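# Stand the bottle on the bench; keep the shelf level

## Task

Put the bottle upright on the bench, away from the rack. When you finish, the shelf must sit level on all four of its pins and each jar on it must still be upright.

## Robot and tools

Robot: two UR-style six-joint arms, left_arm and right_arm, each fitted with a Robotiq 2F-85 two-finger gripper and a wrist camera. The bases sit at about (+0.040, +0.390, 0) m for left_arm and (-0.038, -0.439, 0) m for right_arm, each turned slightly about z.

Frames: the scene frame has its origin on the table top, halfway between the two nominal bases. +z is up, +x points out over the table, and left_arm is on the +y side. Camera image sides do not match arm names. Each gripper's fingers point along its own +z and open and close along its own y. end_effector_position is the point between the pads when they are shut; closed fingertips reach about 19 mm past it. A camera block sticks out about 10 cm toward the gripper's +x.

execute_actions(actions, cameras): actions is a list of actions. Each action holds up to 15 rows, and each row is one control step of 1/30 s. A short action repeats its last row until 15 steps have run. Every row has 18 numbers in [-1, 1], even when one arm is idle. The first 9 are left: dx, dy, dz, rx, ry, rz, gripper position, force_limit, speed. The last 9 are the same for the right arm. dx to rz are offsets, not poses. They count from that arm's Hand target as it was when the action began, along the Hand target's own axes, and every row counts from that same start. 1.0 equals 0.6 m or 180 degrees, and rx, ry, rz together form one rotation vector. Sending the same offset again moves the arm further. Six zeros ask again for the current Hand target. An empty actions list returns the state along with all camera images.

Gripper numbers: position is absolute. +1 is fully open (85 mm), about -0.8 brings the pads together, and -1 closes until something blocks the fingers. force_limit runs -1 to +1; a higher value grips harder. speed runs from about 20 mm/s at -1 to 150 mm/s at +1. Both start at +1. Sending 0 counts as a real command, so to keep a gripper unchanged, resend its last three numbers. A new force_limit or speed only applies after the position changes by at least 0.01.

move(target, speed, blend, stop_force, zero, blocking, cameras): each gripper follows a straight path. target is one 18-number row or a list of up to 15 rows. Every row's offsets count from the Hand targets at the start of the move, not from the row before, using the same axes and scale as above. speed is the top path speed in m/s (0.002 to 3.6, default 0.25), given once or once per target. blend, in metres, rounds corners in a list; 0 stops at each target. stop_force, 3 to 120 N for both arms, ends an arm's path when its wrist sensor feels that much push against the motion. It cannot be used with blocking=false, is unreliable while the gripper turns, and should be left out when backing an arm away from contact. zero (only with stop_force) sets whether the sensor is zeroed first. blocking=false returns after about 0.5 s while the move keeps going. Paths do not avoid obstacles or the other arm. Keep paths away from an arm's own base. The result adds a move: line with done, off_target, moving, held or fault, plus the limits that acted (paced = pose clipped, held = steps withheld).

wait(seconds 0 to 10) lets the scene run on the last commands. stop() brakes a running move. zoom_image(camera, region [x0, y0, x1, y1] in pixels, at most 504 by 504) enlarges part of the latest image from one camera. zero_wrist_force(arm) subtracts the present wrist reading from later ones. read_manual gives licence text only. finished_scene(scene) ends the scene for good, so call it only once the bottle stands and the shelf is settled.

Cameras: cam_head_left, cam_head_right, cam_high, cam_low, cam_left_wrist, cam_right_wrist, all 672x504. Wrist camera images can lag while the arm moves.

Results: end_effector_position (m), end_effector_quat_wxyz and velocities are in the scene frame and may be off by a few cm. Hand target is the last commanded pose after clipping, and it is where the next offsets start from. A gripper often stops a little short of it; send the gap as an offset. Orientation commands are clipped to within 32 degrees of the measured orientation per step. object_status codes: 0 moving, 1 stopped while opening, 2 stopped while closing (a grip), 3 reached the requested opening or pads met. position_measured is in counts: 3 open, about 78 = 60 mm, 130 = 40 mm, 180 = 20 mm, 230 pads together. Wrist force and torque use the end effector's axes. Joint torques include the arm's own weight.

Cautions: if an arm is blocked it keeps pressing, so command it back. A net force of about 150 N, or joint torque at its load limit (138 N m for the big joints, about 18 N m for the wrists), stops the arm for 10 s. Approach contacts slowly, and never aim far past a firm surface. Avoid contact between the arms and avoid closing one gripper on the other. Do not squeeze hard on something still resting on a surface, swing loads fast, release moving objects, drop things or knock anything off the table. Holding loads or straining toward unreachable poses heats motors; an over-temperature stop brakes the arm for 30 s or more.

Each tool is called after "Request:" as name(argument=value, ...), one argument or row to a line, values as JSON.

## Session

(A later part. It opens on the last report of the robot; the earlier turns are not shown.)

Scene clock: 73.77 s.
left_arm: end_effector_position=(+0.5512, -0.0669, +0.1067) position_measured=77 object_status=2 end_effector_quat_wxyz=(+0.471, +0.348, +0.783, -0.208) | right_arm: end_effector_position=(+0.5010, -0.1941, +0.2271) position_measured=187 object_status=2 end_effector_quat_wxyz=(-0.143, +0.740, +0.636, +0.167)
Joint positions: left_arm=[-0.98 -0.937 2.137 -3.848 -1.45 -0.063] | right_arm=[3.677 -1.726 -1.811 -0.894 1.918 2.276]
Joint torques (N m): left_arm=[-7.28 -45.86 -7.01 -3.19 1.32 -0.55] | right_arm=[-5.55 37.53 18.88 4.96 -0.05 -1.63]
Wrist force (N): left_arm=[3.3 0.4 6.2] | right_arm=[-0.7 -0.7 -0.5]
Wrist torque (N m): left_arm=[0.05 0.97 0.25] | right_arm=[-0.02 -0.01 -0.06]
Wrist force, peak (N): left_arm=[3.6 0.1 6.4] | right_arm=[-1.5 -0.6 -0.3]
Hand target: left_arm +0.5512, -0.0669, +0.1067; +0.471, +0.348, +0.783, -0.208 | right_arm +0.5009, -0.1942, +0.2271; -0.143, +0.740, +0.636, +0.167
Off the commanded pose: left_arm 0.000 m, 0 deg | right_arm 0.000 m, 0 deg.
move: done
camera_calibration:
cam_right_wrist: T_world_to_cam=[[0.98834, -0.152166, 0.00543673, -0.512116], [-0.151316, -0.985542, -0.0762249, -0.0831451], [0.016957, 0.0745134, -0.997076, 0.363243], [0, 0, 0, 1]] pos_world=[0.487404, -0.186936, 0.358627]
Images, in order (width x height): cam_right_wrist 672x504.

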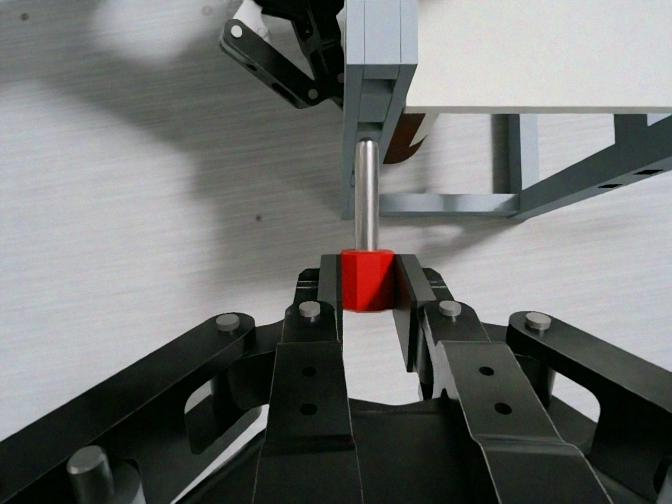

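Request:
move(
  target=[0, 0, 0, 0, 0, 0, -1, -0.6, -1, 0.002258, 0.002067, 0.001072, 0, 0, 0, -1, -0.5, -1],
  speed=0.02,
)

Request:
move(
  target=[0, 0, 0, 0, 0, 0, -1, -0.6, -1, 0.007528, 0, 0.003574, 0, 0, 0, -1, -0.5, -1],
  speed=0.008,
  stop_force=4,
  cameras=["cam_right_wrist"],
)

Request:
zoom_image(
  camera="cam_right_wrist",
  region=[325, 90, 405, 170],
)

Scene clock: 76.13 s.
left_arm: end_effector_position=(+0.5512, -0.0669, +0.1067) position_measured=77 object_status=2 end_effector_quat_wxyz=(+0.471, +0.348, +0.783, -0.208) | right_arm: end_effector_position=(+0.5024, -0.1929, +0.2271) position_measured=187 object_status=2 end_effector_quat_wxyz=(-0.143, +0.740, +0.636, +0.167)
Joint positions: left_arm=[-0.98 -0.937 2.137 -3.848 -1.45 -0.063] | right_arm=[3.678 -1.73 -1.806 -0.895 1.918 2.277]
Joint torques (N m): left_arm=[-8.06 -35.39 -6.98 -8.25 1.41 -0.92] | right_arm=[6.49 31.19 25.75 1.69 -1.02 2.26]
Wrist force (N): left_arm=[3.2 0.2 6.3] | right_arm=[-0.8 -0.7 -0.4]
Wrist torque (N m): left_arm=[0.02 1.00 0.25] | right_arm=[-0.02 0.01 -0.06]
Wrist force, peak (N): left_arm=[3.4 0.2 6.5] | right_arm=[-0.9 -1.1 -0.4]
Hand target: left_arm +0.5512, -0.0669, +0.1067; +0.471, +0.348, +0.783, -0.208 | right_arm +0.5024, -0.1929, +0.2271; -0.143, +0.740, +0.636, +0.167
Off the commanded pose: left_arm 0.000 m, 0 deg | right_arm 0.000 m, 0 deg.
move: done

Scene clock: 77.63 s.
left_arm: end_effector_position=(+0.5512, -0.0669, +0.1067) position_measured=77 object_status=2 end_effector_quat_wxyz=(+0.471, +0.348, +0.783, -0.208) | right_arm: end_effector_position=(+0.5030, -0.1890, +0.2271) position_measured=187 object_status=2 end_effector_quat_wxyz=(-0.143, +0.740, +0.636, +0.167)
Joint positions: left_arm=[-0.98 -0.937 2.137 -3.848 -1.45 -0.063] | right_arm=[3.684 -1.734 -1.802 -0.893 1.916 2.283]
Joint torques (N m): left_arm=[-6.91 -34.73 -6.54 -8.23 1.33 -0.95] | right_arm=[-5.94 37.46 17.28 2.15 2.78 -2.26]
Wrist force (N): left_arm=[3.4 0.2 6.2] | right_arm=[-0.5 -0.9 -0.3]
Wrist torque (N m): left_arm=[0.02 0.95 0.24] | right_arm=[-0.05 -0.05 -0.06]
Wrist force, peak (N): left_arm=[3.4 0.4 6.4] | right_arm=[-7.3 -1.6 -2.7]
Hand target: left_arm +0.5512, -0.0669, +0.1067; +0.471, +0.348, +0.783, -0.208 | right_arm +0.5030, -0.1890, +0.2271; -0.143, +0.740, +0.636, +0.167 (not the last commanded pose)
Off the commanded pose: left_arm 0.000 m, 0 deg | right_arm 0.001 m, 0 deg.
move: contact (right_arm)
camera_calibration:
cam_right_wrist: T_world_to_cam=[[0.988372, -0.151956, 0.00545457, -0.513285], [-0.151106, -0.985574, -0.0762259, -0.0778272], [0.0169589, 0.0745154, -0.997076, 0.362821], [0, 0, 0, 1]] pos_world=[0.489404, -0.181737, 0.358627]
Images, in order (width x height): cam_right_wrist 672x504.

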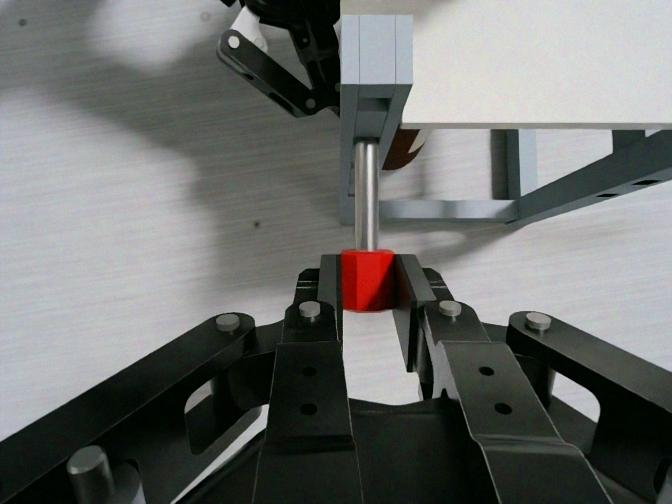

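Scaled by 6.300 from the camera's 672x504 image, which has a finer 960x720 frame.

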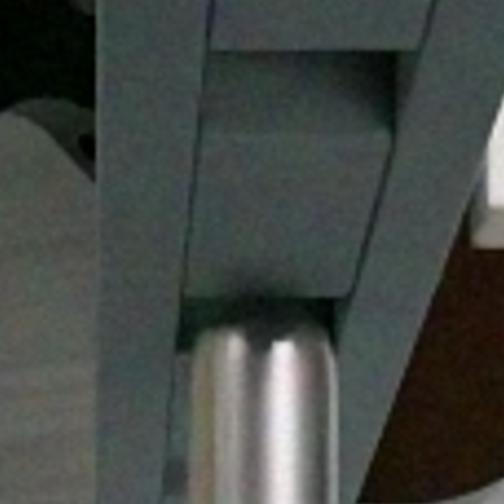

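Request:
move(
  target=[
    [0, 0, 0, 0, 0, 0, -1, -0.6, -1, -0.002258, 0, -0.001072, 0, 0, 0, -1, -0.5, -1],
    [0, 0, 0, 0, 0, 0, -1, -0.6, -1, -0.00526, 0, 0.005252, 0, 0, 0, -1, -0.5, -1],
  ],
  speed=0.02,
  cameras=["cam_right_wrist"],
)

Request:
zoom_image(
  camera="cam_right_wrist",
  region=[325, 90, 405, 170],
)

Scene clock: 79.50 s.
left_arm: end_effector_position=(+0.5512, -0.0669, +0.1067) position_measured=77 object_status=2 end_effector_quat_wxyz=(+0.471, +0.348, +0.783, -0.208) | right_arm: end_effector_position=(+0.5027, -0.1905, +0.2228) position_measured=187 object_status=2 end_effector_quat_wxyz=(-0.143, +0.740, +0.636, +0.167)
Joint positions: left_arm=[-0.98 -0.937 2.137 -3.848 -1.45 -0.063] | right_arm=[3.682 -1.736 -1.811 -0.882 1.917 2.281]
Joint torques (N m): left_arm=[-7.68 -35.51 -7.09 -8.25 1.26 -0.98] | right_arm=[1.16 37.15 31.42 1.82 2.31 -0.53]
Wrist force (N): left_arm=[3.5 0.4 6.3] | right_arm=[-0.4 -0.7 -0.7]
Wrist torque (N m): left_arm=[0.04 0.96 0.24] | right_arm=[-0.02 -0.05 -0.06]
Wrist force, peak (N): left_arm=[3.3 0.4 6.6] | right_arm=[-0.9 -0.9 -0.7]
Hand target: left_arm +0.5512, -0.0669, +0.1067; +0.471, +0.348, +0.783, -0.208 | right_arm +0.5027, -0.1905, +0.2229; -0.143, +0.740, +0.636, +0.167
Off the commanded pose: left_arm 0.000 m, 0 deg | right_arm 0.000 m, 0 deg.
move: done
camera_calibration:
cam_right_wrist: T_world_to_cam=[[0.988374, -0.151948, 0.00535609, -0.513256], [-0.151105, -0.985576, -0.0762109, -0.079677], [0.0168589, 0.0745155, -0.997077, 0.358599], [0, 0, 0, 1]] pos_world=[0.489204, -0.183237, 0.354227]
Images, in order (width x height): cam_right_wrist 672x504.

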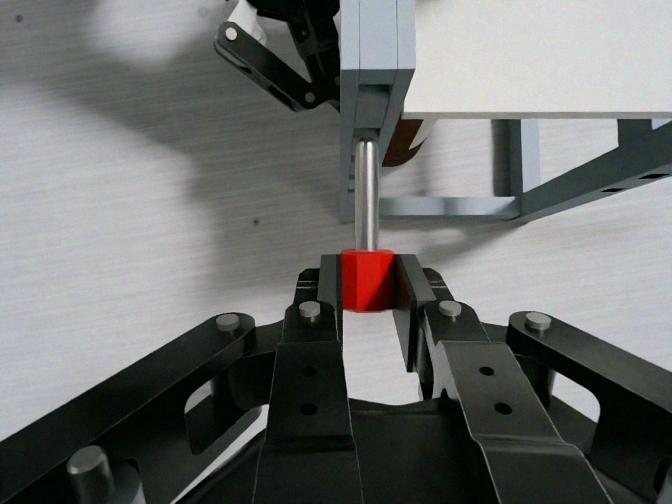

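Scaled by 6.300 from the camera's 672x504 image, which has a finer 960x720 frame.

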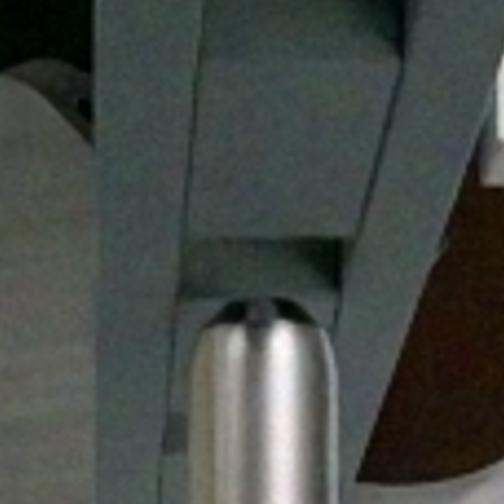

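Request:
move(
  target=[0, 0, 0, 0, 0, 0, -1, -0.6, -1, 0.006201, 0, 0.002484, 0, 0, 0, -1, -0.5, -1],
  speed=0.008,
  stop_force=4,
  cameras=["cam_right_wrist"],
)

Request:
zoom_image(
  camera="cam_right_wrist",
  region=[325, 90, 405, 170],
)

Scene clock: 82.03 s.
left_arm: end_effector_position=(+0.5512, -0.0669, +0.1067) position_measured=77 object_status=2 end_effector_quat_wxyz=(+0.471, +0.348, +0.783, -0.208) | right_arm: end_effector_position=(+0.5033, -0.1865, +0.2232) position_measured=187 object_status=2 end_effector_quat_wxyz=(-0.143, +0.740, +0.636, +0.167)
Joint positions: left_arm=[-0.98 -0.937 2.137 -3.848 -1.45 -0.063] | right_arm=[3.688 -1.74 -1.806 -0.881 1.915 2.287]
Joint torques (N m): left_arm=[-6.71 -35.87 -6.75 -8.14 1.41 -0.84] | right_arm=[-4.05 38.23 16.31 4.36 1.51 -2.24]
Wrist force (N): left_arm=[3.0 0.5 6.1] | right_arm=[-0.2 -0.9 -0.6]
Wrist torque (N m): left_arm=[0.05 0.99 0.24] | right_arm=[-0.06 -0.09 -0.06]
Wrist force, peak (N): left_arm=[3.6 0.5 6.4] | right_arm=[-0.9 -1.1 -0.7]
Hand target: left_arm +0.5512, -0.0669, +0.1067; +0.471, +0.348, +0.783, -0.208 | right_arm +0.5033, -0.1865, +0.2232; -0.143, +0.740, +0.636, +0.167
Off the commanded pose: left_arm 0.000 m, 0 deg | right_arm 0.000 m, 0 deg.
move: done
camera_calibration:
cam_right_wrist: T_world_to_cam=[[0.988372, -0.151956, 0.00545457, -0.513294], [-0.151106, -0.985574, -0.0762259, -0.0757063], [0.0169589, 0.0745154, -0.997076, 0.358647], [0, 0, 0, 1]] pos_world=[0.489804, -0.179337, 0.354627]
Images, in order (width x height): cam_right_wrist 672x504.

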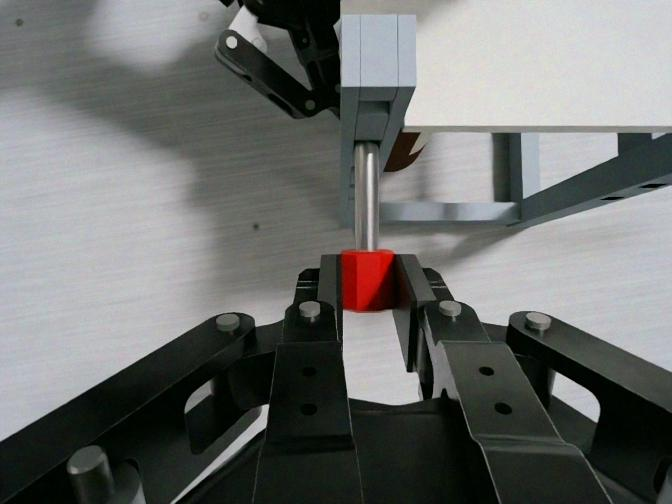

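Scaled by 6.300 from the camera's 672x504 image, which has a finer 960x720 frame.

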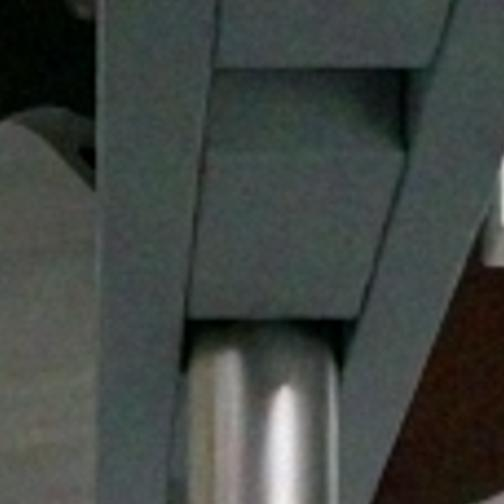

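Request:
move(
  target=[0, 0, 0, 0, 0, 0, -1, -0.6, -1, 0.018066, 0, 0.008578, 0, 0, 0, -1, -0.5, -1],
  speed=0.015,
  stop_force=7,
  cameras=["cam_right_wrist"],
)

Request:
zoom_image(
  camera="cam_right_wrist",
  region=[325, 90, 405, 170],
)

Scene clock: 85.07 s.
left_arm: end_effector_position=(+0.5512, -0.0669, +0.1067) position_measured=77 object_status=2 end_effector_quat_wxyz=(+0.471, +0.348, +0.783, -0.208) | right_arm: end_effector_position=(+0.5047, -0.1774, +0.2232) position_measured=187 object_status=2 end_effector_quat_wxyz=(-0.143, +0.740, +0.636, +0.167)
Joint positions: left_arm=[-0.98 -0.937 2.137 -3.848 -1.45 -0.063] | right_arm=[3.701 -1.749 -1.796 -0.877 1.911 2.301]
Joint torques (N m): left_arm=[-7.45 -35.18 -6.53 -8.17 1.32 -0.81] | right_arm=[-7.13 39.06 16.85 1.8 2.71 -2.31]
Wrist force (N): left_arm=[3.3 0.4 6.3] | right_arm=[-0.5 -0.7 0.5]
Wrist torque (N m): left_arm=[0.04 0.98 0.24] | right_arm=[0.00 -0.10 -0.06]
Wrist force, peak (N): left_arm=[3.6 0.5 6.4] | right_arm=[-6.8 -2.2 -5.3]
Hand target: left_arm +0.5512, -0.0669, +0.1067; +0.471, +0.348, +0.783, -0.208 | right_arm +0.5047, -0.1774, +0.2232; -0.143, +0.740, +0.636, +0.167 (not the last commanded pose)
Off the commanded pose: left_arm 0.000 m, 0 deg | right_arm 0.003 m, 0 deg.
move: contact (right_arm)
camera_calibration:
cam_right_wrist: T_world_to_cam=[[0.988372, -0.151956, 0.00545457, -0.51328], [-0.151106, -0.985574, -0.0762259, -0.0664274], [0.0169589, 0.0745154, -0.997076, 0.357937], [0, 0, 0, 1]] pos_world=[0.491204, -0.170137, 0.354627]
Images, in order (width x height): cam_right_wrist 672x504.

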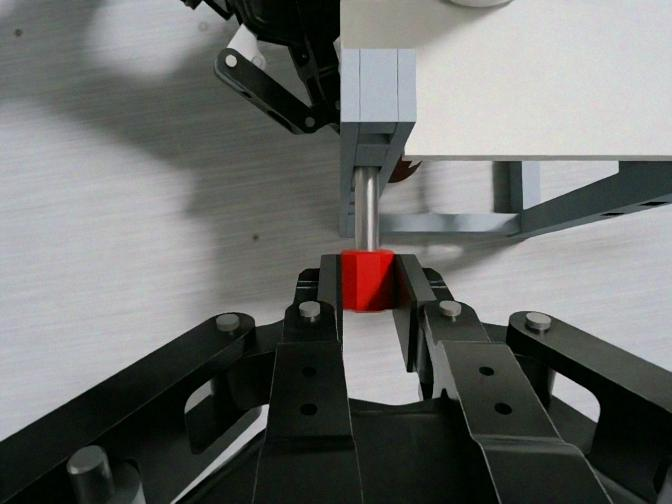

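Scaled by 6.300 from the camera's 672x504 image, which has a finer 960x720 frame.

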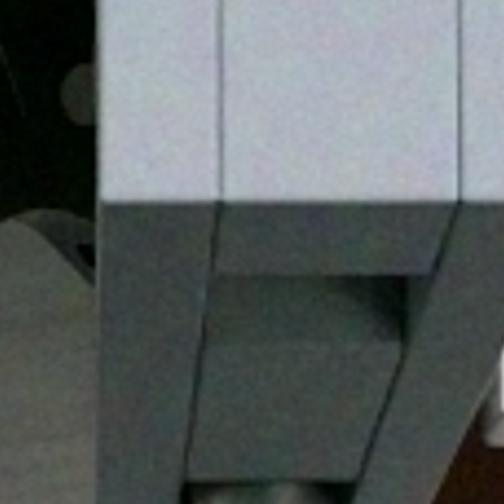

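Request:
zoom_image(
  camera="cam_right_wrist",
  region=[325, 150, 405, 230],
)

Scaled by 6.300 from the camera's 672x504 image, which has a finer 960x720 frame.

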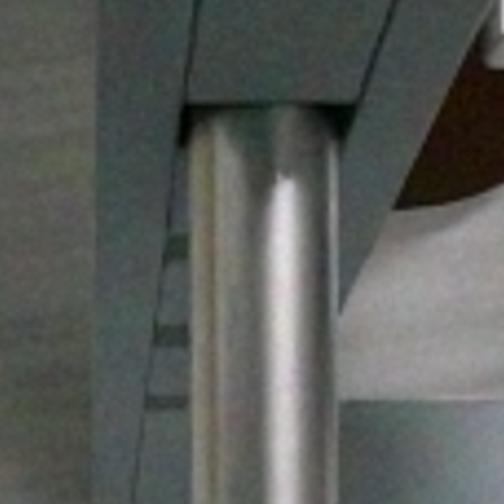

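Request:
execute_actions(
  actions=[],
  cameras=["cam_low", "cam_right_wrist", "cam_head_right"],
)

Request:
zoom_image(
  camera="cam_low",
  region=[370, 140, 450, 200],
)

Request:
zoom_image(
  camera="cam_right_wrist",
  region=[325, 150, 425, 320],
)

Scene clock: 87.63 s.
left_arm: end_effector_position=(+0.5512, -0.0669, +0.1067) position_measured=77 object_status=2 end_effector_quat_wxyz=(+0.471, +0.348, +0.783, -0.208) | right_arm: end_effector_position=(+0.5047, -0.1774, +0.2232) position_measured=187 object_status=2 end_effector_quat_wxyz=(-0.143, +0.740, +0.636, +0.167)
Joint positions: left_arm=[-0.98 -0.937 2.137 -3.848 -1.45 -0.063] | right_arm=[3.701 -1.749 -1.796 -0.877 1.911 2.301]
Joint velocities: within noise
Joint torques (N m): left_arm=[-8.08 -35.84 -7.29 -8.21 1.42 -0.99] | right_arm=[-5.61 38.57 17.32 1.68 1.81 -2.07]
Wrist force (N): left_arm=[3.4 0.4 6.4] | right_arm=[-0.7 -1.0 0.4]
Wrist torque (N m): left_arm=[0.04 0.98 0.24] | right_arm=[-0.05 -0.07 -0.06]
Wrist force, peak (N): left_arm=[3.6 0.4 6.5] | right_arm=[-1.1 -1.0 0.4]
Hand target: left_arm +0.5512, -0.0669, +0.1067; +0.471, +0.348, +0.783, -0.208 | right_arm +0.5047, -0.1774, +0.2232; -0.143, +0.740, +0.636, +0.167 (not the last commanded pose)
Tool commands: left_gripper/position=-1.0 left_gripper/force_limit=-0.6 left_gripper/speed=-1.0 right_gripper/position=-1.0 right_gripper/force_limit=-0.5 right_gripper/speed=-1.0
Off the commanded pose: left_arm 0.000 m, 0 deg | right_arm 0.003 m, 0 deg.
camera_calibration:
cam_right_wrist: T_world_to_cam=[[0.988372, -0.151956, 0.00545457, -0.51328], [-0.151106, -0.985574, -0.0762259, -0.0664274], [0.0169589, 0.0745154, -0.997076, 0.357937], [0, 0, 0, 1]] pos_world=[0.491204, -0.170137, 0.354627]
Images, in order (width x height): cam_head_right 672x504, cam_low 672x504, cam_right_wrist 672x504.

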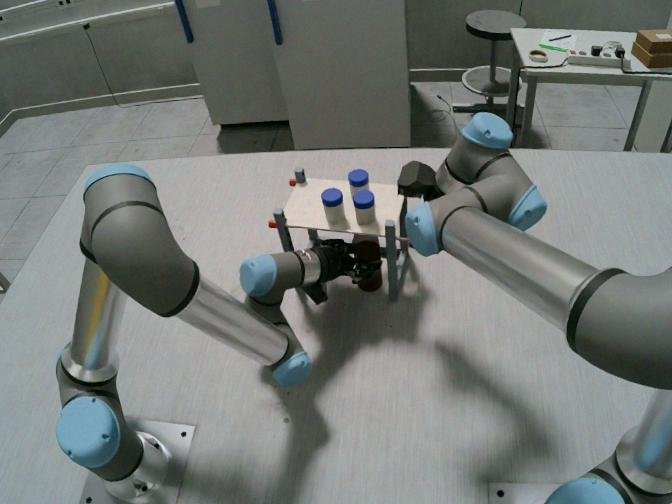

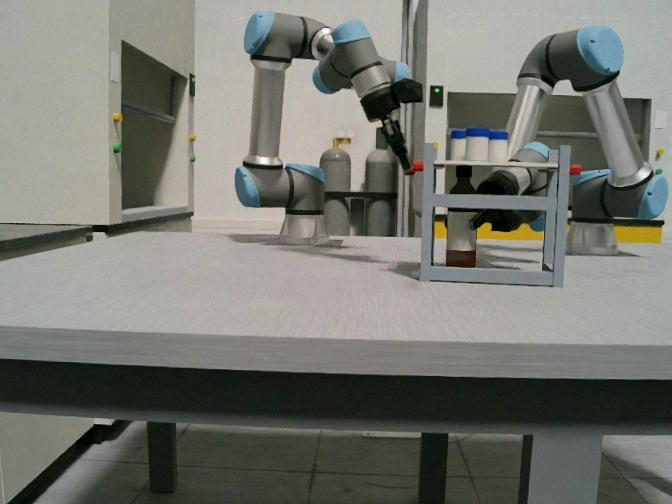

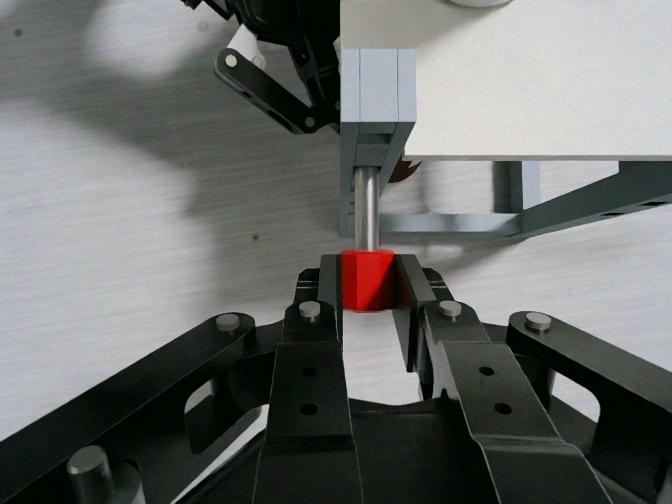

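Scaled by 6.300 from the camera's 672x504 image, which has a finer 960x720 frame.

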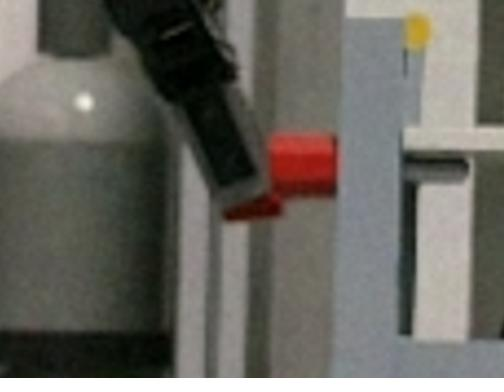

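Scaled by 2.965 from the camera's 672x504 image, which has a finer 960x720 frame.

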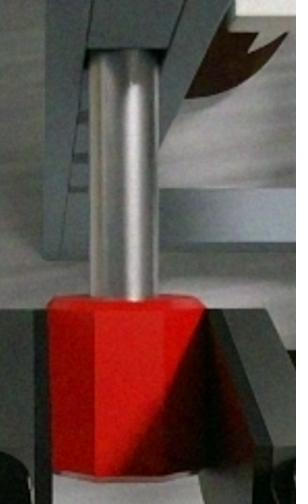

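Request:
zoom_image(
  camera="cam_right_wrist",
  region=[346, 166, 386, 196],
)

Request:
zoom_image(
  camera="cam_right_wrist",
  region=[346, 218, 386, 248],
)

Scaled by 12.600 from the camera's 672x504 image, which has a finer 960x720 frame.

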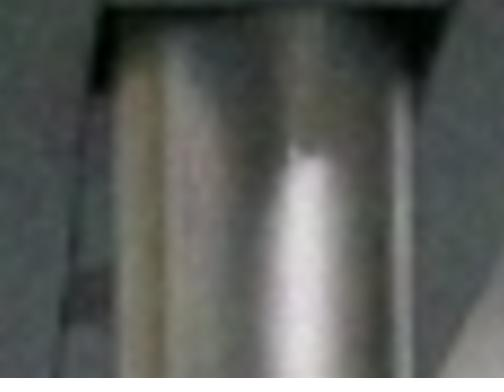

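Scaled by 12.600 from the camera's 672x504 image, which has a finer 960x720 frame.

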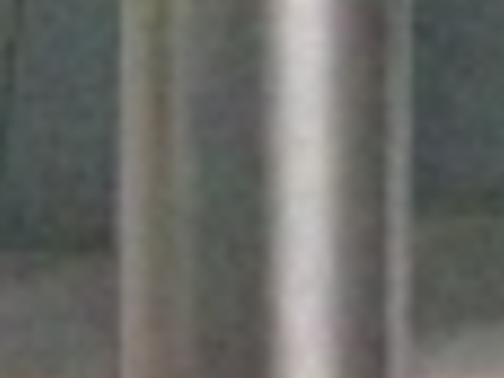

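Request:
move(
  target=[0, 0, 0, 0, 0, 0, -1, -0.6, -1, -0.010539, 0, -0.005004, 0, 0, 0, -1, -0.5, -1],
  speed=0.03,
)

Request:
move(
  target=[0, 0, 0, 0, 0, 0, -1, -0.6, -1, 0.005009, 0, -0.006275, 0, -0.03056, 0, -1, -0.5, -1],
  speed=0.04,
  cameras=["cam_right_wrist", "cam_low"],
)

Request:
zoom_image(
  camera="cam_low",
  region=[370, 140, 450, 200],
)

Request:
zoom_image(
  camera="cam_right_wrist",
  region=[325, 90, 405, 170],
)

Scene clock: 91.03 s.
left_arm: end_effector_position=(+0.5512, -0.0669, +0.1067) position_measured=77 object_status=2 end_effector_quat_wxyz=(+0.471, +0.348, +0.783, -0.208) | right_arm: end_effector_position=(+0.5036, -0.1844, +0.2232) position_measured=187 object_status=2 end_effector_quat_wxyz=(-0.143, +0.740, +0.636, +0.167)
Joint positions: left_arm=[-0.98 -0.937 2.137 -3.848 -1.45 -0.063] | right_arm=[3.691 -1.742 -1.804 -0.88 1.914 2.29]
Joint torques (N m): left_arm=[-7.13 -35.42 -7.49 -8.14 1.19 -0.8] | right_arm=[4.05 26.28 26.98 2.15 2.2 0.05]
Wrist force (N): left_arm=[3.5 0.2 6.3] | right_arm=[-0.6 -0.8 0.4]
Wrist torque (N m): left_arm=[0.01 0.94 0.24] | right_arm=[-0.04 -0.09 -0.05]
Wrist force, peak (N): left_arm=[3.6 0.2 6.5] | right_arm=[-1.0 -1.2 0.1]
Hand target: left_arm +0.5512, -0.0669, +0.1067; +0.471, +0.348, +0.783, -0.208 | right_arm +0.5037, -0.1843, +0.2232; -0.143, +0.740, +0.636, +0.167
Off the commanded pose: left_arm 0.000 m, 0 deg | right_arm 0.000 m, 0 deg.
move: done

Scene clock: 92.53 s.
left_arm: end_effector_position=(+0.5512, -0.0669, +0.1067) position_measured=77 object_status=2 end_effector_quat_wxyz=(+0.471, +0.348, +0.783, -0.208) | right_arm: end_effector_position=(+0.5038, -0.1832, +0.2279) position_measured=187 object_status=2 end_effector_quat_wxyz=(-0.113, +0.747, +0.642, +0.131) end_effector_velocity=(+0.000, +0.000, +0.000) end_effector_angular_velocity=(+0.003, -0.001, +0.000)
Joint positions: left_arm=[-0.98 -0.937 2.137 -3.848 -1.45 -0.063] | right_arm=[3.726 -1.745 -1.746 -0.991 1.833 2.305]
Joint velocities: left_arm=[within noise] | right_arm=[0 0 -0.002 0.005 0.002 0]
Joint torques (N m): left_arm=[-7.84 -35.12 -6.66 -8.18 1.22 -0.76] | right_arm=[-5.67 29.71 17.5 6.21 2.71 0.15]
Wrist force (N): left_arm=[3.3 0.6 6.1] | right_arm=[-0.7 -0.6 -0.3]
Wrist torque (N m): left_arm=[0.07 0.98 0.24] | right_arm=[0.02 -0.08 -0.06]
Wrist force, peak (N): left_arm=[3.4 0.2 6.5] | right_arm=[-1.6 -0.7 0.3]
Hand target: left_arm +0.5512, -0.0669, +0.1067; +0.471, +0.348, +0.783, -0.208 | right_arm +0.5038, -0.1832, +0.2279; -0.113, +0.747, +0.642, +0.131
Off the commanded pose: left_arm 0.000 m, 0 deg | right_arm 0.000 m, 0 deg.
move: done
camera_calibration:
cam_right_wrist: T_world_to_cam=[[0.98844, -0.151513, 0.00553459, -0.513289], [-0.151594, -0.988243, 0.0198971, -0.0940586], [0.00245485, -0.0205061, -0.999787, 0.353614], [0, 0, 0, 1]] pos_world=[0.492229, -0.163471, 0.358251]
Images, in order (width x height): cam_low 672x504, cam_right_wrist 672x504.

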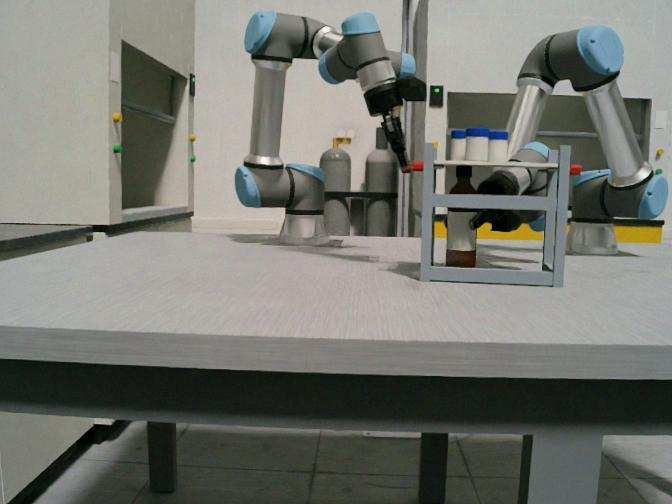

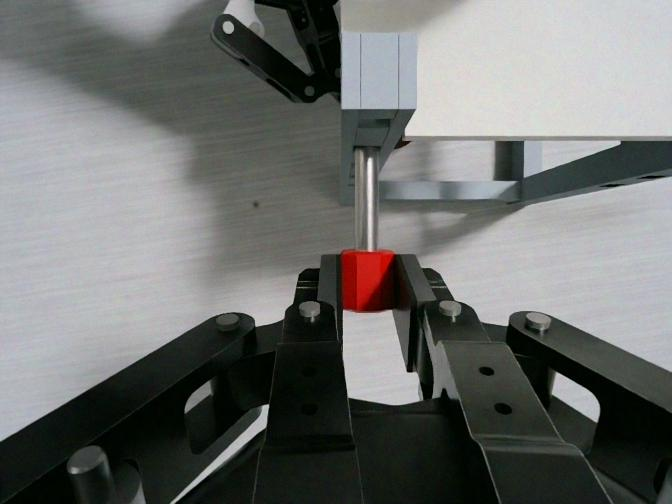

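Scaled by 6.300 from the camera's 672x504 image, which has a finer 960x720 frame.

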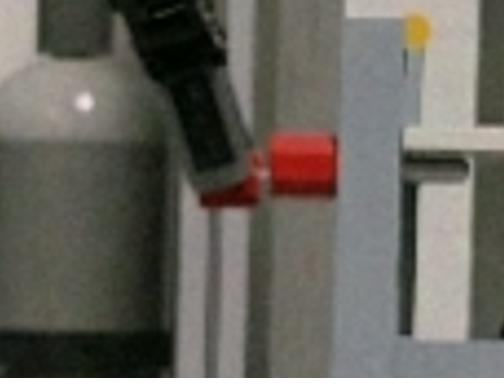

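Scaled by 6.300 from the camera's 672x504 image, which has a finer 960x720 frame.

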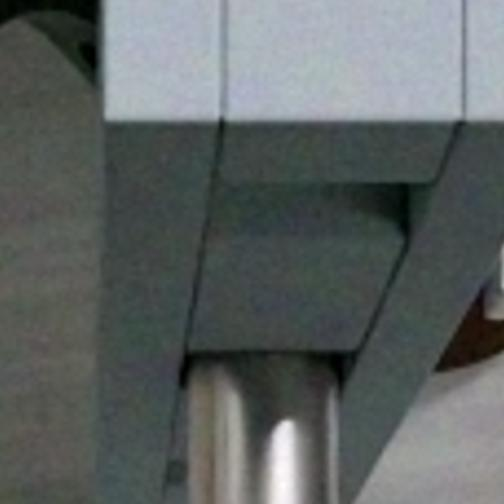

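Request:
zoom_image(
  camera="cam_right_wrist",
  region=[346, 150, 386, 180],
)

Request:
zoom_image(
  camera="cam_right_wrist",
  region=[346, 218, 386, 248],
)

Scaled by 12.600 from the camera's 672x504 image, which has a finer 960x720 frame.

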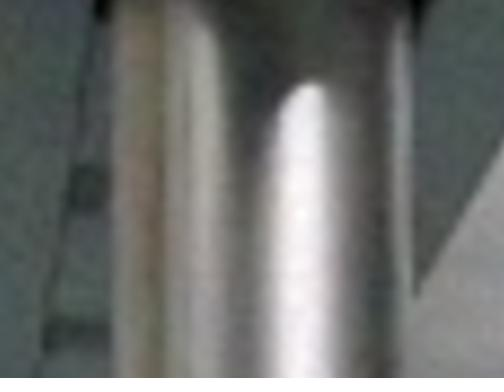

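Scaled by 12.600 from the camera's 672x504 image, which has a finer 960x720 frame.

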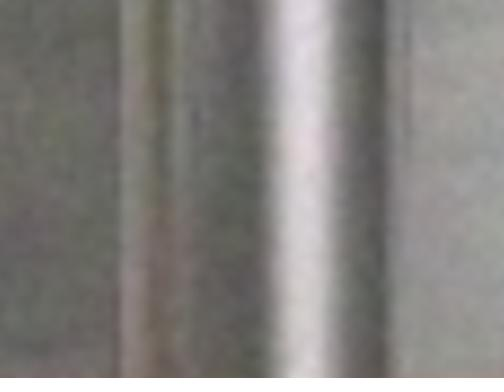

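Request:
zoom_image(
  camera="cam_low",
  region=[396, 155, 428, 179],
)

Scaled by 15.750 from the camera's 672x504 image, which has a finer 960x720 frame.

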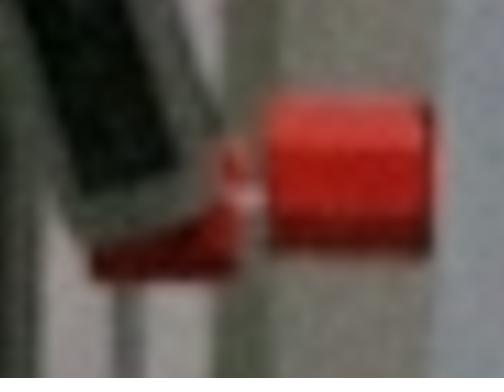

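Request:
execute_actions(
  actions=[],
  cameras=["cam_head_right", "cam_head_left"],
)

Request:
zoom_image(
  camera="cam_head_right",
  region=[376, 210, 436, 255],
)

Request:
zoom_image(
  camera="cam_head_left",
  region=[370, 210, 430, 255],
)

Scene clock: 96.27 s.
left_arm: end_effector_position=(+0.5512, -0.0669, +0.1067) position_measured=77 object_status=2 end_effector_quat_wxyz=(+0.471, +0.348, +0.783, -0.208) | right_arm: end_effector_position=(+0.5038, -0.1832, +0.2279) position_measured=187 object_status=2 end_effector_quat_wxyz=(-0.113, +0.747, +0.642, +0.131)
Joint positions: left_arm=[-0.98 -0.937 2.137 -3.848 -1.45 -0.063] | right_arm=[3.726 -1.745 -1.746 -0.991 1.833 2.305]
Joint velocities: within noise
Joint torques (N m): left_arm=[-7.19 -35.23 -6.73 -8.04 1.27 -0.77] | right_arm=[-6.24 39.02 18.03 6.06 2.02 -2.22]
Wrist force (N): left_arm=[3.5 0.4 6.4] | right_arm=[-0.6 -1.0 0.2]
Wrist torque (N m): left_arm=[0.04 0.94 0.24] | right_arm=[-0.03 -0.05 -0.06]
Wrist force, peak (N): left_arm=[3.6 0.3 6.4] | right_arm=[-0.9 -1.3 -0.3]
Hand target: left_arm +0.5512, -0.0669, +0.1067; +0.471, +0.348, +0.783, -0.208 | right_arm +0.5038, -0.1832, +0.2279; -0.113, +0.747, +0.642, +0.131
Tool commands: left_gripper/position=-1.0 left_gripper/force_limit=-0.6 left_gripper/speed=-1.0 right_gripper/position=-1.0 right_gripper/force_limit=-0.5 right_gripper/speed=-1.0
Off the commanded pose: left_arm 0.000 m, 0 deg | right_arm 0.000 m, 0 deg.
Images, in order (width x height): cam_head_left 672x504, cam_head_right 672x504.

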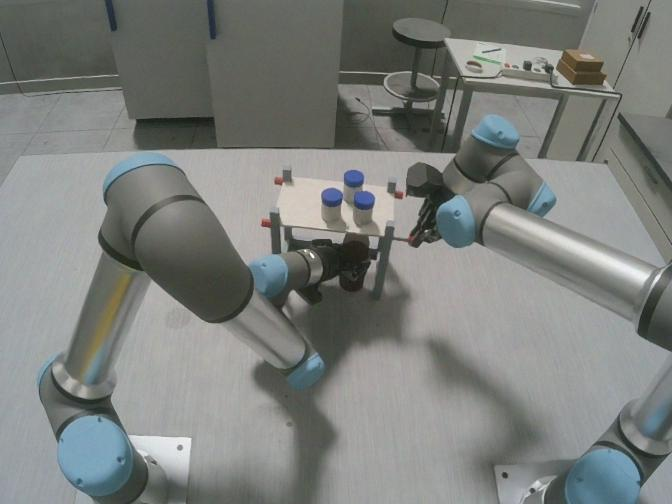

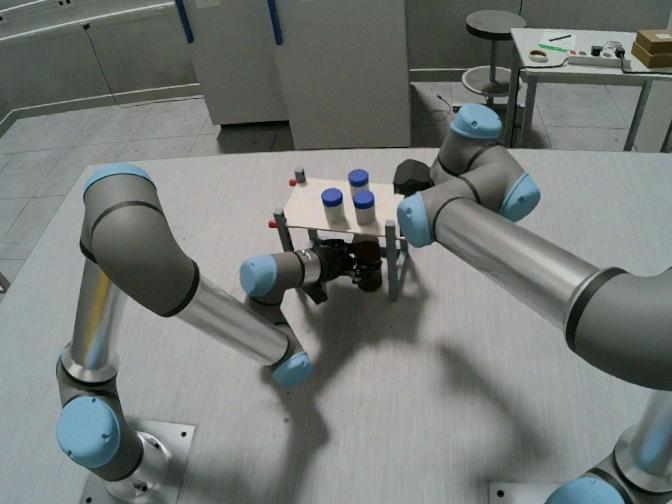

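Scaled by 8.400 from the camera's 672x504 image, which has a finer 960x720 frame.

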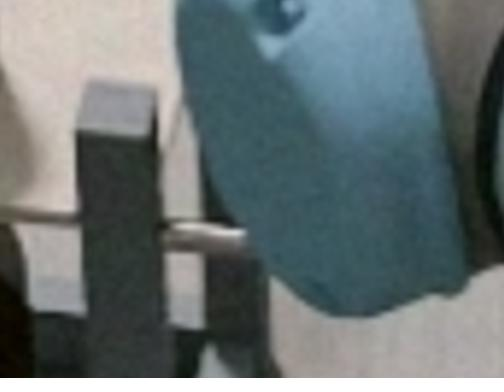

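Scaled by 8.400 from the camera's 672x504 image, which has a finer 960x720 frame.

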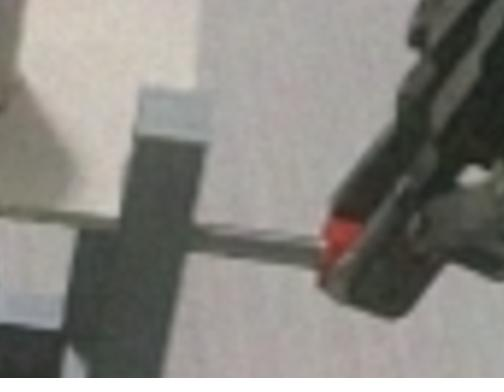

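Request:
zoom_image(
  camera="cam_head_left",
  region=[390, 230, 414, 248],
)

Request:
zoom_image(
  camera="cam_head_left",
  region=[362, 222, 386, 240],
)

Scaled by 21.000 from the camera's 672x504 image, which has a finer 960x720 frame.

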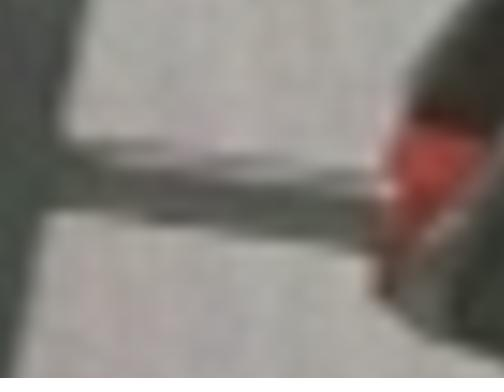

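Scaled by 21.000 from the camera's 672x504 image, which has a finer 960x720 frame.

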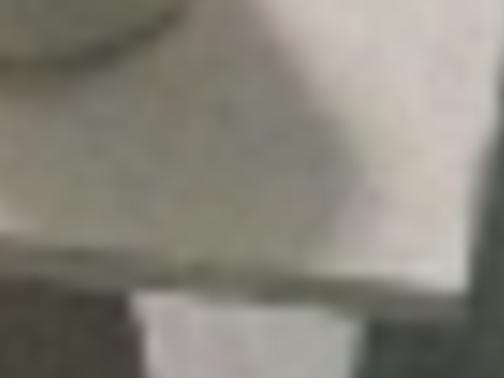

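Request:
move(
  target=[0, 0, 0, 0, 0, 0, -1, -0.6, -1, 0.018806, 0, 0.006808, 0, 0, 0, -1, -0.5, -1],
  speed=0.015,
  stop_force=7,
  cameras=["cam_right_wrist"],
)

Request:
zoom_image(
  camera="cam_right_wrist",
  region=[325, 130, 405, 210],
)

Scene clock: 99.40 s.
left_arm: end_effector_position=(+0.5512, -0.0669, +0.1067) position_measured=77 object_status=2 end_effector_quat_wxyz=(+0.471, +0.348, +0.783, -0.208) | right_arm: end_effector_position=(+0.5056, -0.1714, +0.2279) position_measured=187 object_status=2 end_effector_quat_wxyz=(-0.113, +0.747, +0.642, +0.131)
Joint positions: left_arm=[-0.98 -0.937 2.137 -3.848 -1.45 -0.063] | right_arm=[3.742 -1.758 -1.731 -0.988 1.829 2.322]
Joint torques (N m): left_arm=[-7.61 -34.97 -7.37 -8.12 1.18 -0.81] | right_arm=[-6.35 39.85 17.12 3.46 1.52 -2.28]
Wrist force (N): left_arm=[3.6 0.4 6.2] | right_arm=[-0.5 -1.0 -0.3]
Wrist torque (N m): left_arm=[0.05 0.95 0.24] | right_arm=[-0.02 -0.08 -0.07]
Wrist force, peak (N): left_arm=[3.6 0.4 6.5] | right_arm=[-1.4 -1.1 -0.6]
Hand target: left_arm +0.5512, -0.0669, +0.1067; +0.471, +0.348, +0.783, -0.208 | right_arm +0.5056, -0.1714, +0.2279; -0.113, +0.747, +0.642, +0.131
Off the commanded pose: left_arm 0.000 m, 0 deg | right_arm 0.000 m, 0 deg.
move: done
camera_calibration:
cam_right_wrist: T_world_to_cam=[[0.988454, -0.151415, 0.00560191, -0.513297], [-0.151497, -0.988262, 0.0196839, -0.0820994], [0.00255571, -0.0203053, -0.999791, 0.353833], [0, 0, 0, 1]] pos_world=[0.494029, -0.151672, 0.358251]
Images, in order (width x height): cam_right_wrist 672x504.

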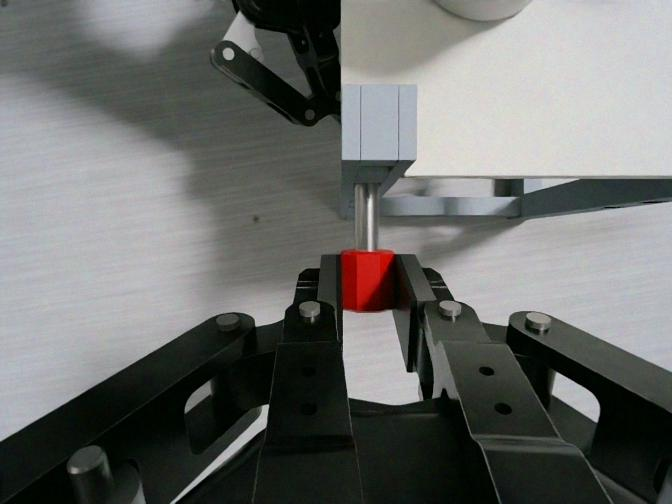

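Scaled by 6.300 from the camera's 672x504 image, which has a finer 960x720 frame.

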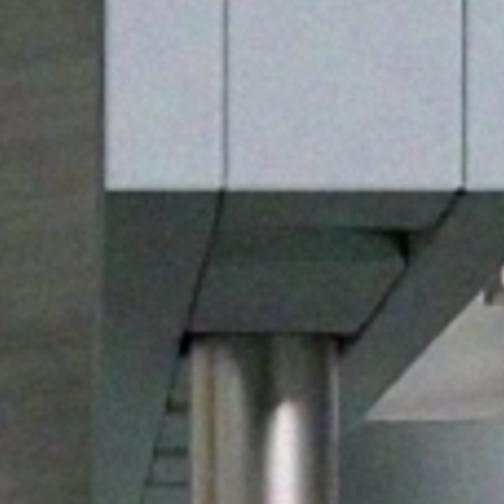

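Request:
move(
  target=[0, 0, 0, 0, 0, 0, -1, -0.6, -1, 0.025075, 0, 0.009077, 0, 0, 0, -1, -0.5, -1],
  speed=0.015,
  stop_force=7,
  cameras=["cam_right_wrist"],
)

Request:
zoom_image(
  camera="cam_right_wrist",
  region=[325, 170, 425, 320],
)

Scene clock: 101.87 s.
left_arm: end_effector_position=(+0.5512, -0.0669, +0.1067) position_measured=77 object_status=2 end_effector_quat_wxyz=(+0.471, +0.348, +0.783, -0.208) | right_arm: end_effector_position=(+0.5081, -0.1555, +0.2279) position_measured=187 object_status=2 end_effector_quat_wxyz=(-0.113, +0.747, +0.642, +0.131)
Joint positions: left_arm=[-0.98 -0.937 2.137 -3.848 -1.45 -0.063] | right_arm=[3.764 -1.776 -1.711 -0.985 1.824 2.344]
Joint torques (N m): left_arm=[-7.26 -35.11 -6.85 -7.93 1.18 -0.63] | right_arm=[-6.59 39.87 17.79 4.17 1.43 -2.23]
Wrist force (N): left_arm=[3.3 0.3 6.3] | right_arm=[-0.6 -1.0 -0.6]
Wrist torque (N m): left_arm=[0.01 0.96 0.24] | right_arm=[-0.03 -0.03 -0.06]
Wrist force, peak (N): left_arm=[3.5 0.4 6.5] | right_arm=[-1.3 -0.9 -0.6]
Hand target: left_arm +0.5512, -0.0669, +0.1067; +0.471, +0.348, +0.783, -0.208 | right_arm +0.5080, -0.1556, +0.2279; -0.113, +0.747, +0.642, +0.131
Off the commanded pose: left_arm 0.000 m, 0 deg | right_arm 0.000 m, 0 deg.
move: done
camera_calibration:
cam_right_wrist: T_world_to_cam=[[0.988454, -0.151415, 0.00560191, -0.513277], [-0.151497, -0.988262, 0.0196839, -0.0661213], [0.00255571, -0.0203053, -0.999791, 0.354148], [0, 0, 0, 1]] pos_world=[0.496429, -0.135872, 0.358251]
Images, in order (width x height): cam_right_wrist 672x504.

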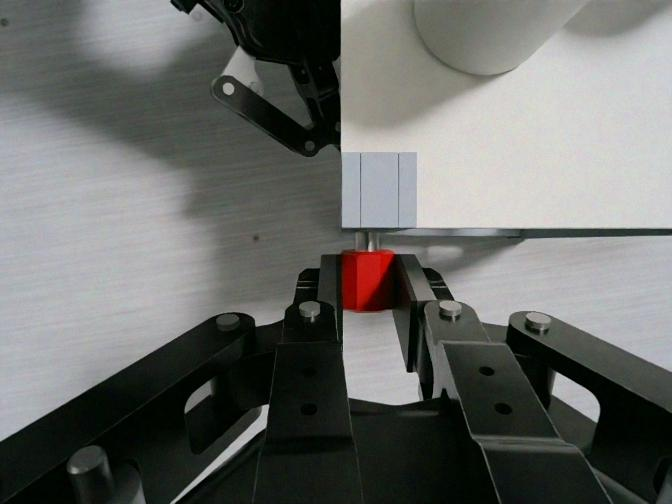

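Scaled by 3.360 from the camera's 672x504 image, which has a finer 960x720 frame.

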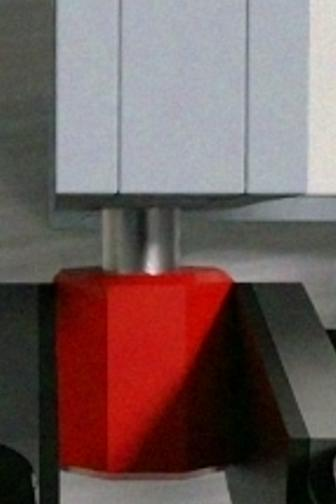

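Request:
move(
  target=[0, 0, 0, 0, 0, 0, -1, -0.6, -1, 0.014105, 0, 0.005106, 0, 0, 0, -1, -0.5, -1],
  speed=0.012,
  stop_force=6,
  cameras=["cam_right_wrist", "cam_low"],
)

Request:
zoom_image(
  camera="cam_right_wrist",
  region=[325, 170, 425, 320],
)

Request:
zoom_image(
  camera="cam_low",
  region=[390, 140, 470, 200],
)

Scene clock: 104.07 s.
left_arm: end_effector_position=(+0.5512, -0.0669, +0.1067) position_measured=77 object_status=2 end_effector_quat_wxyz=(+0.471, +0.348, +0.783, -0.208) | right_arm: end_effector_position=(+0.5089, -0.1499, +0.2279) position_measured=187 object_status=2 end_effector_quat_wxyz=(-0.113, +0.747, +0.642, +0.131)
Joint positions: left_arm=[-0.98 -0.937 2.137 -3.848 -1.45 -0.063] | right_arm=[3.772 -1.783 -1.703 -0.985 1.823 2.351]
Joint torques (N m): left_arm=[-7.65 -35.28 -7.74 -8.03 1.24 -0.64] | right_arm=[-6.34 38.93 15.55 2.94 2.14 -2.2]
Wrist force (N): left_arm=[3.5 0.3 6.2] | right_arm=[0.9 -0.8 -3.1]
Wrist torque (N m): left_arm=[0.02 0.96 0.24] | right_arm=[-0.02 0.04 -0.06]
Wrist force, peak (N): left_arm=[3.6 0.2 6.4] | right_arm=[-4.6 -3.6 -10.0]
Hand target: left_arm +0.5512, -0.0669, +0.1067; +0.471, +0.348, +0.783, -0.208 | right_arm +0.5089, -0.1499, +0.2279; -0.113, +0.747, +0.642, +0.131 (not the last commanded pose)
Off the commanded pose: left_arm 0.000 m, 0 deg | right_arm 0.003 m, 0 deg.
move: contact (right_arm)
camera_calibration:
cam_right_wrist: T_world_to_cam=[[0.988454, -0.151415, 0.00560191, -0.513205], [-0.151497, -0.988262, 0.0196839, -0.060367], [0.00255571, -0.0203053, -0.999791, 0.354262], [0, 0, 0, 1]] pos_world=[0.497229, -0.130172, 0.358251]
Images, in order (width x height): cam_low 672x504, cam_right_wrist 672x504.

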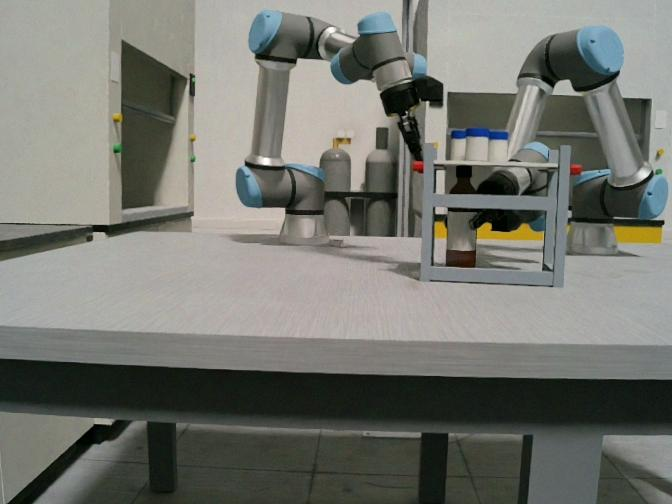

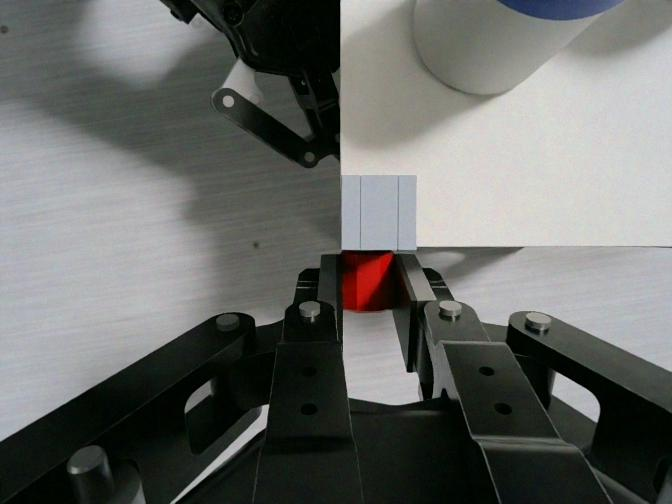

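Scaled by 3.360 from the camera's 672x504 image, which has a finer 960x720 frame.

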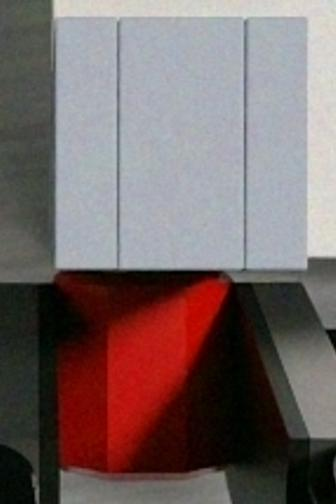

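Scaled by 6.300 from the camera's 672x504 image, which has a finer 960x720 frame.

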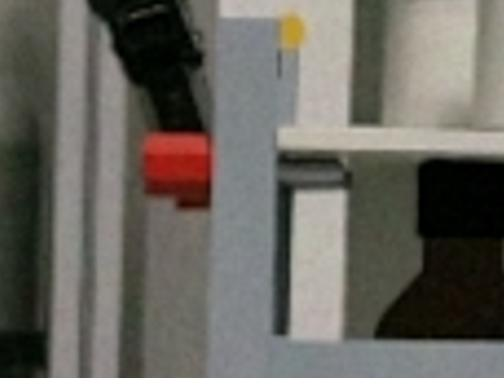

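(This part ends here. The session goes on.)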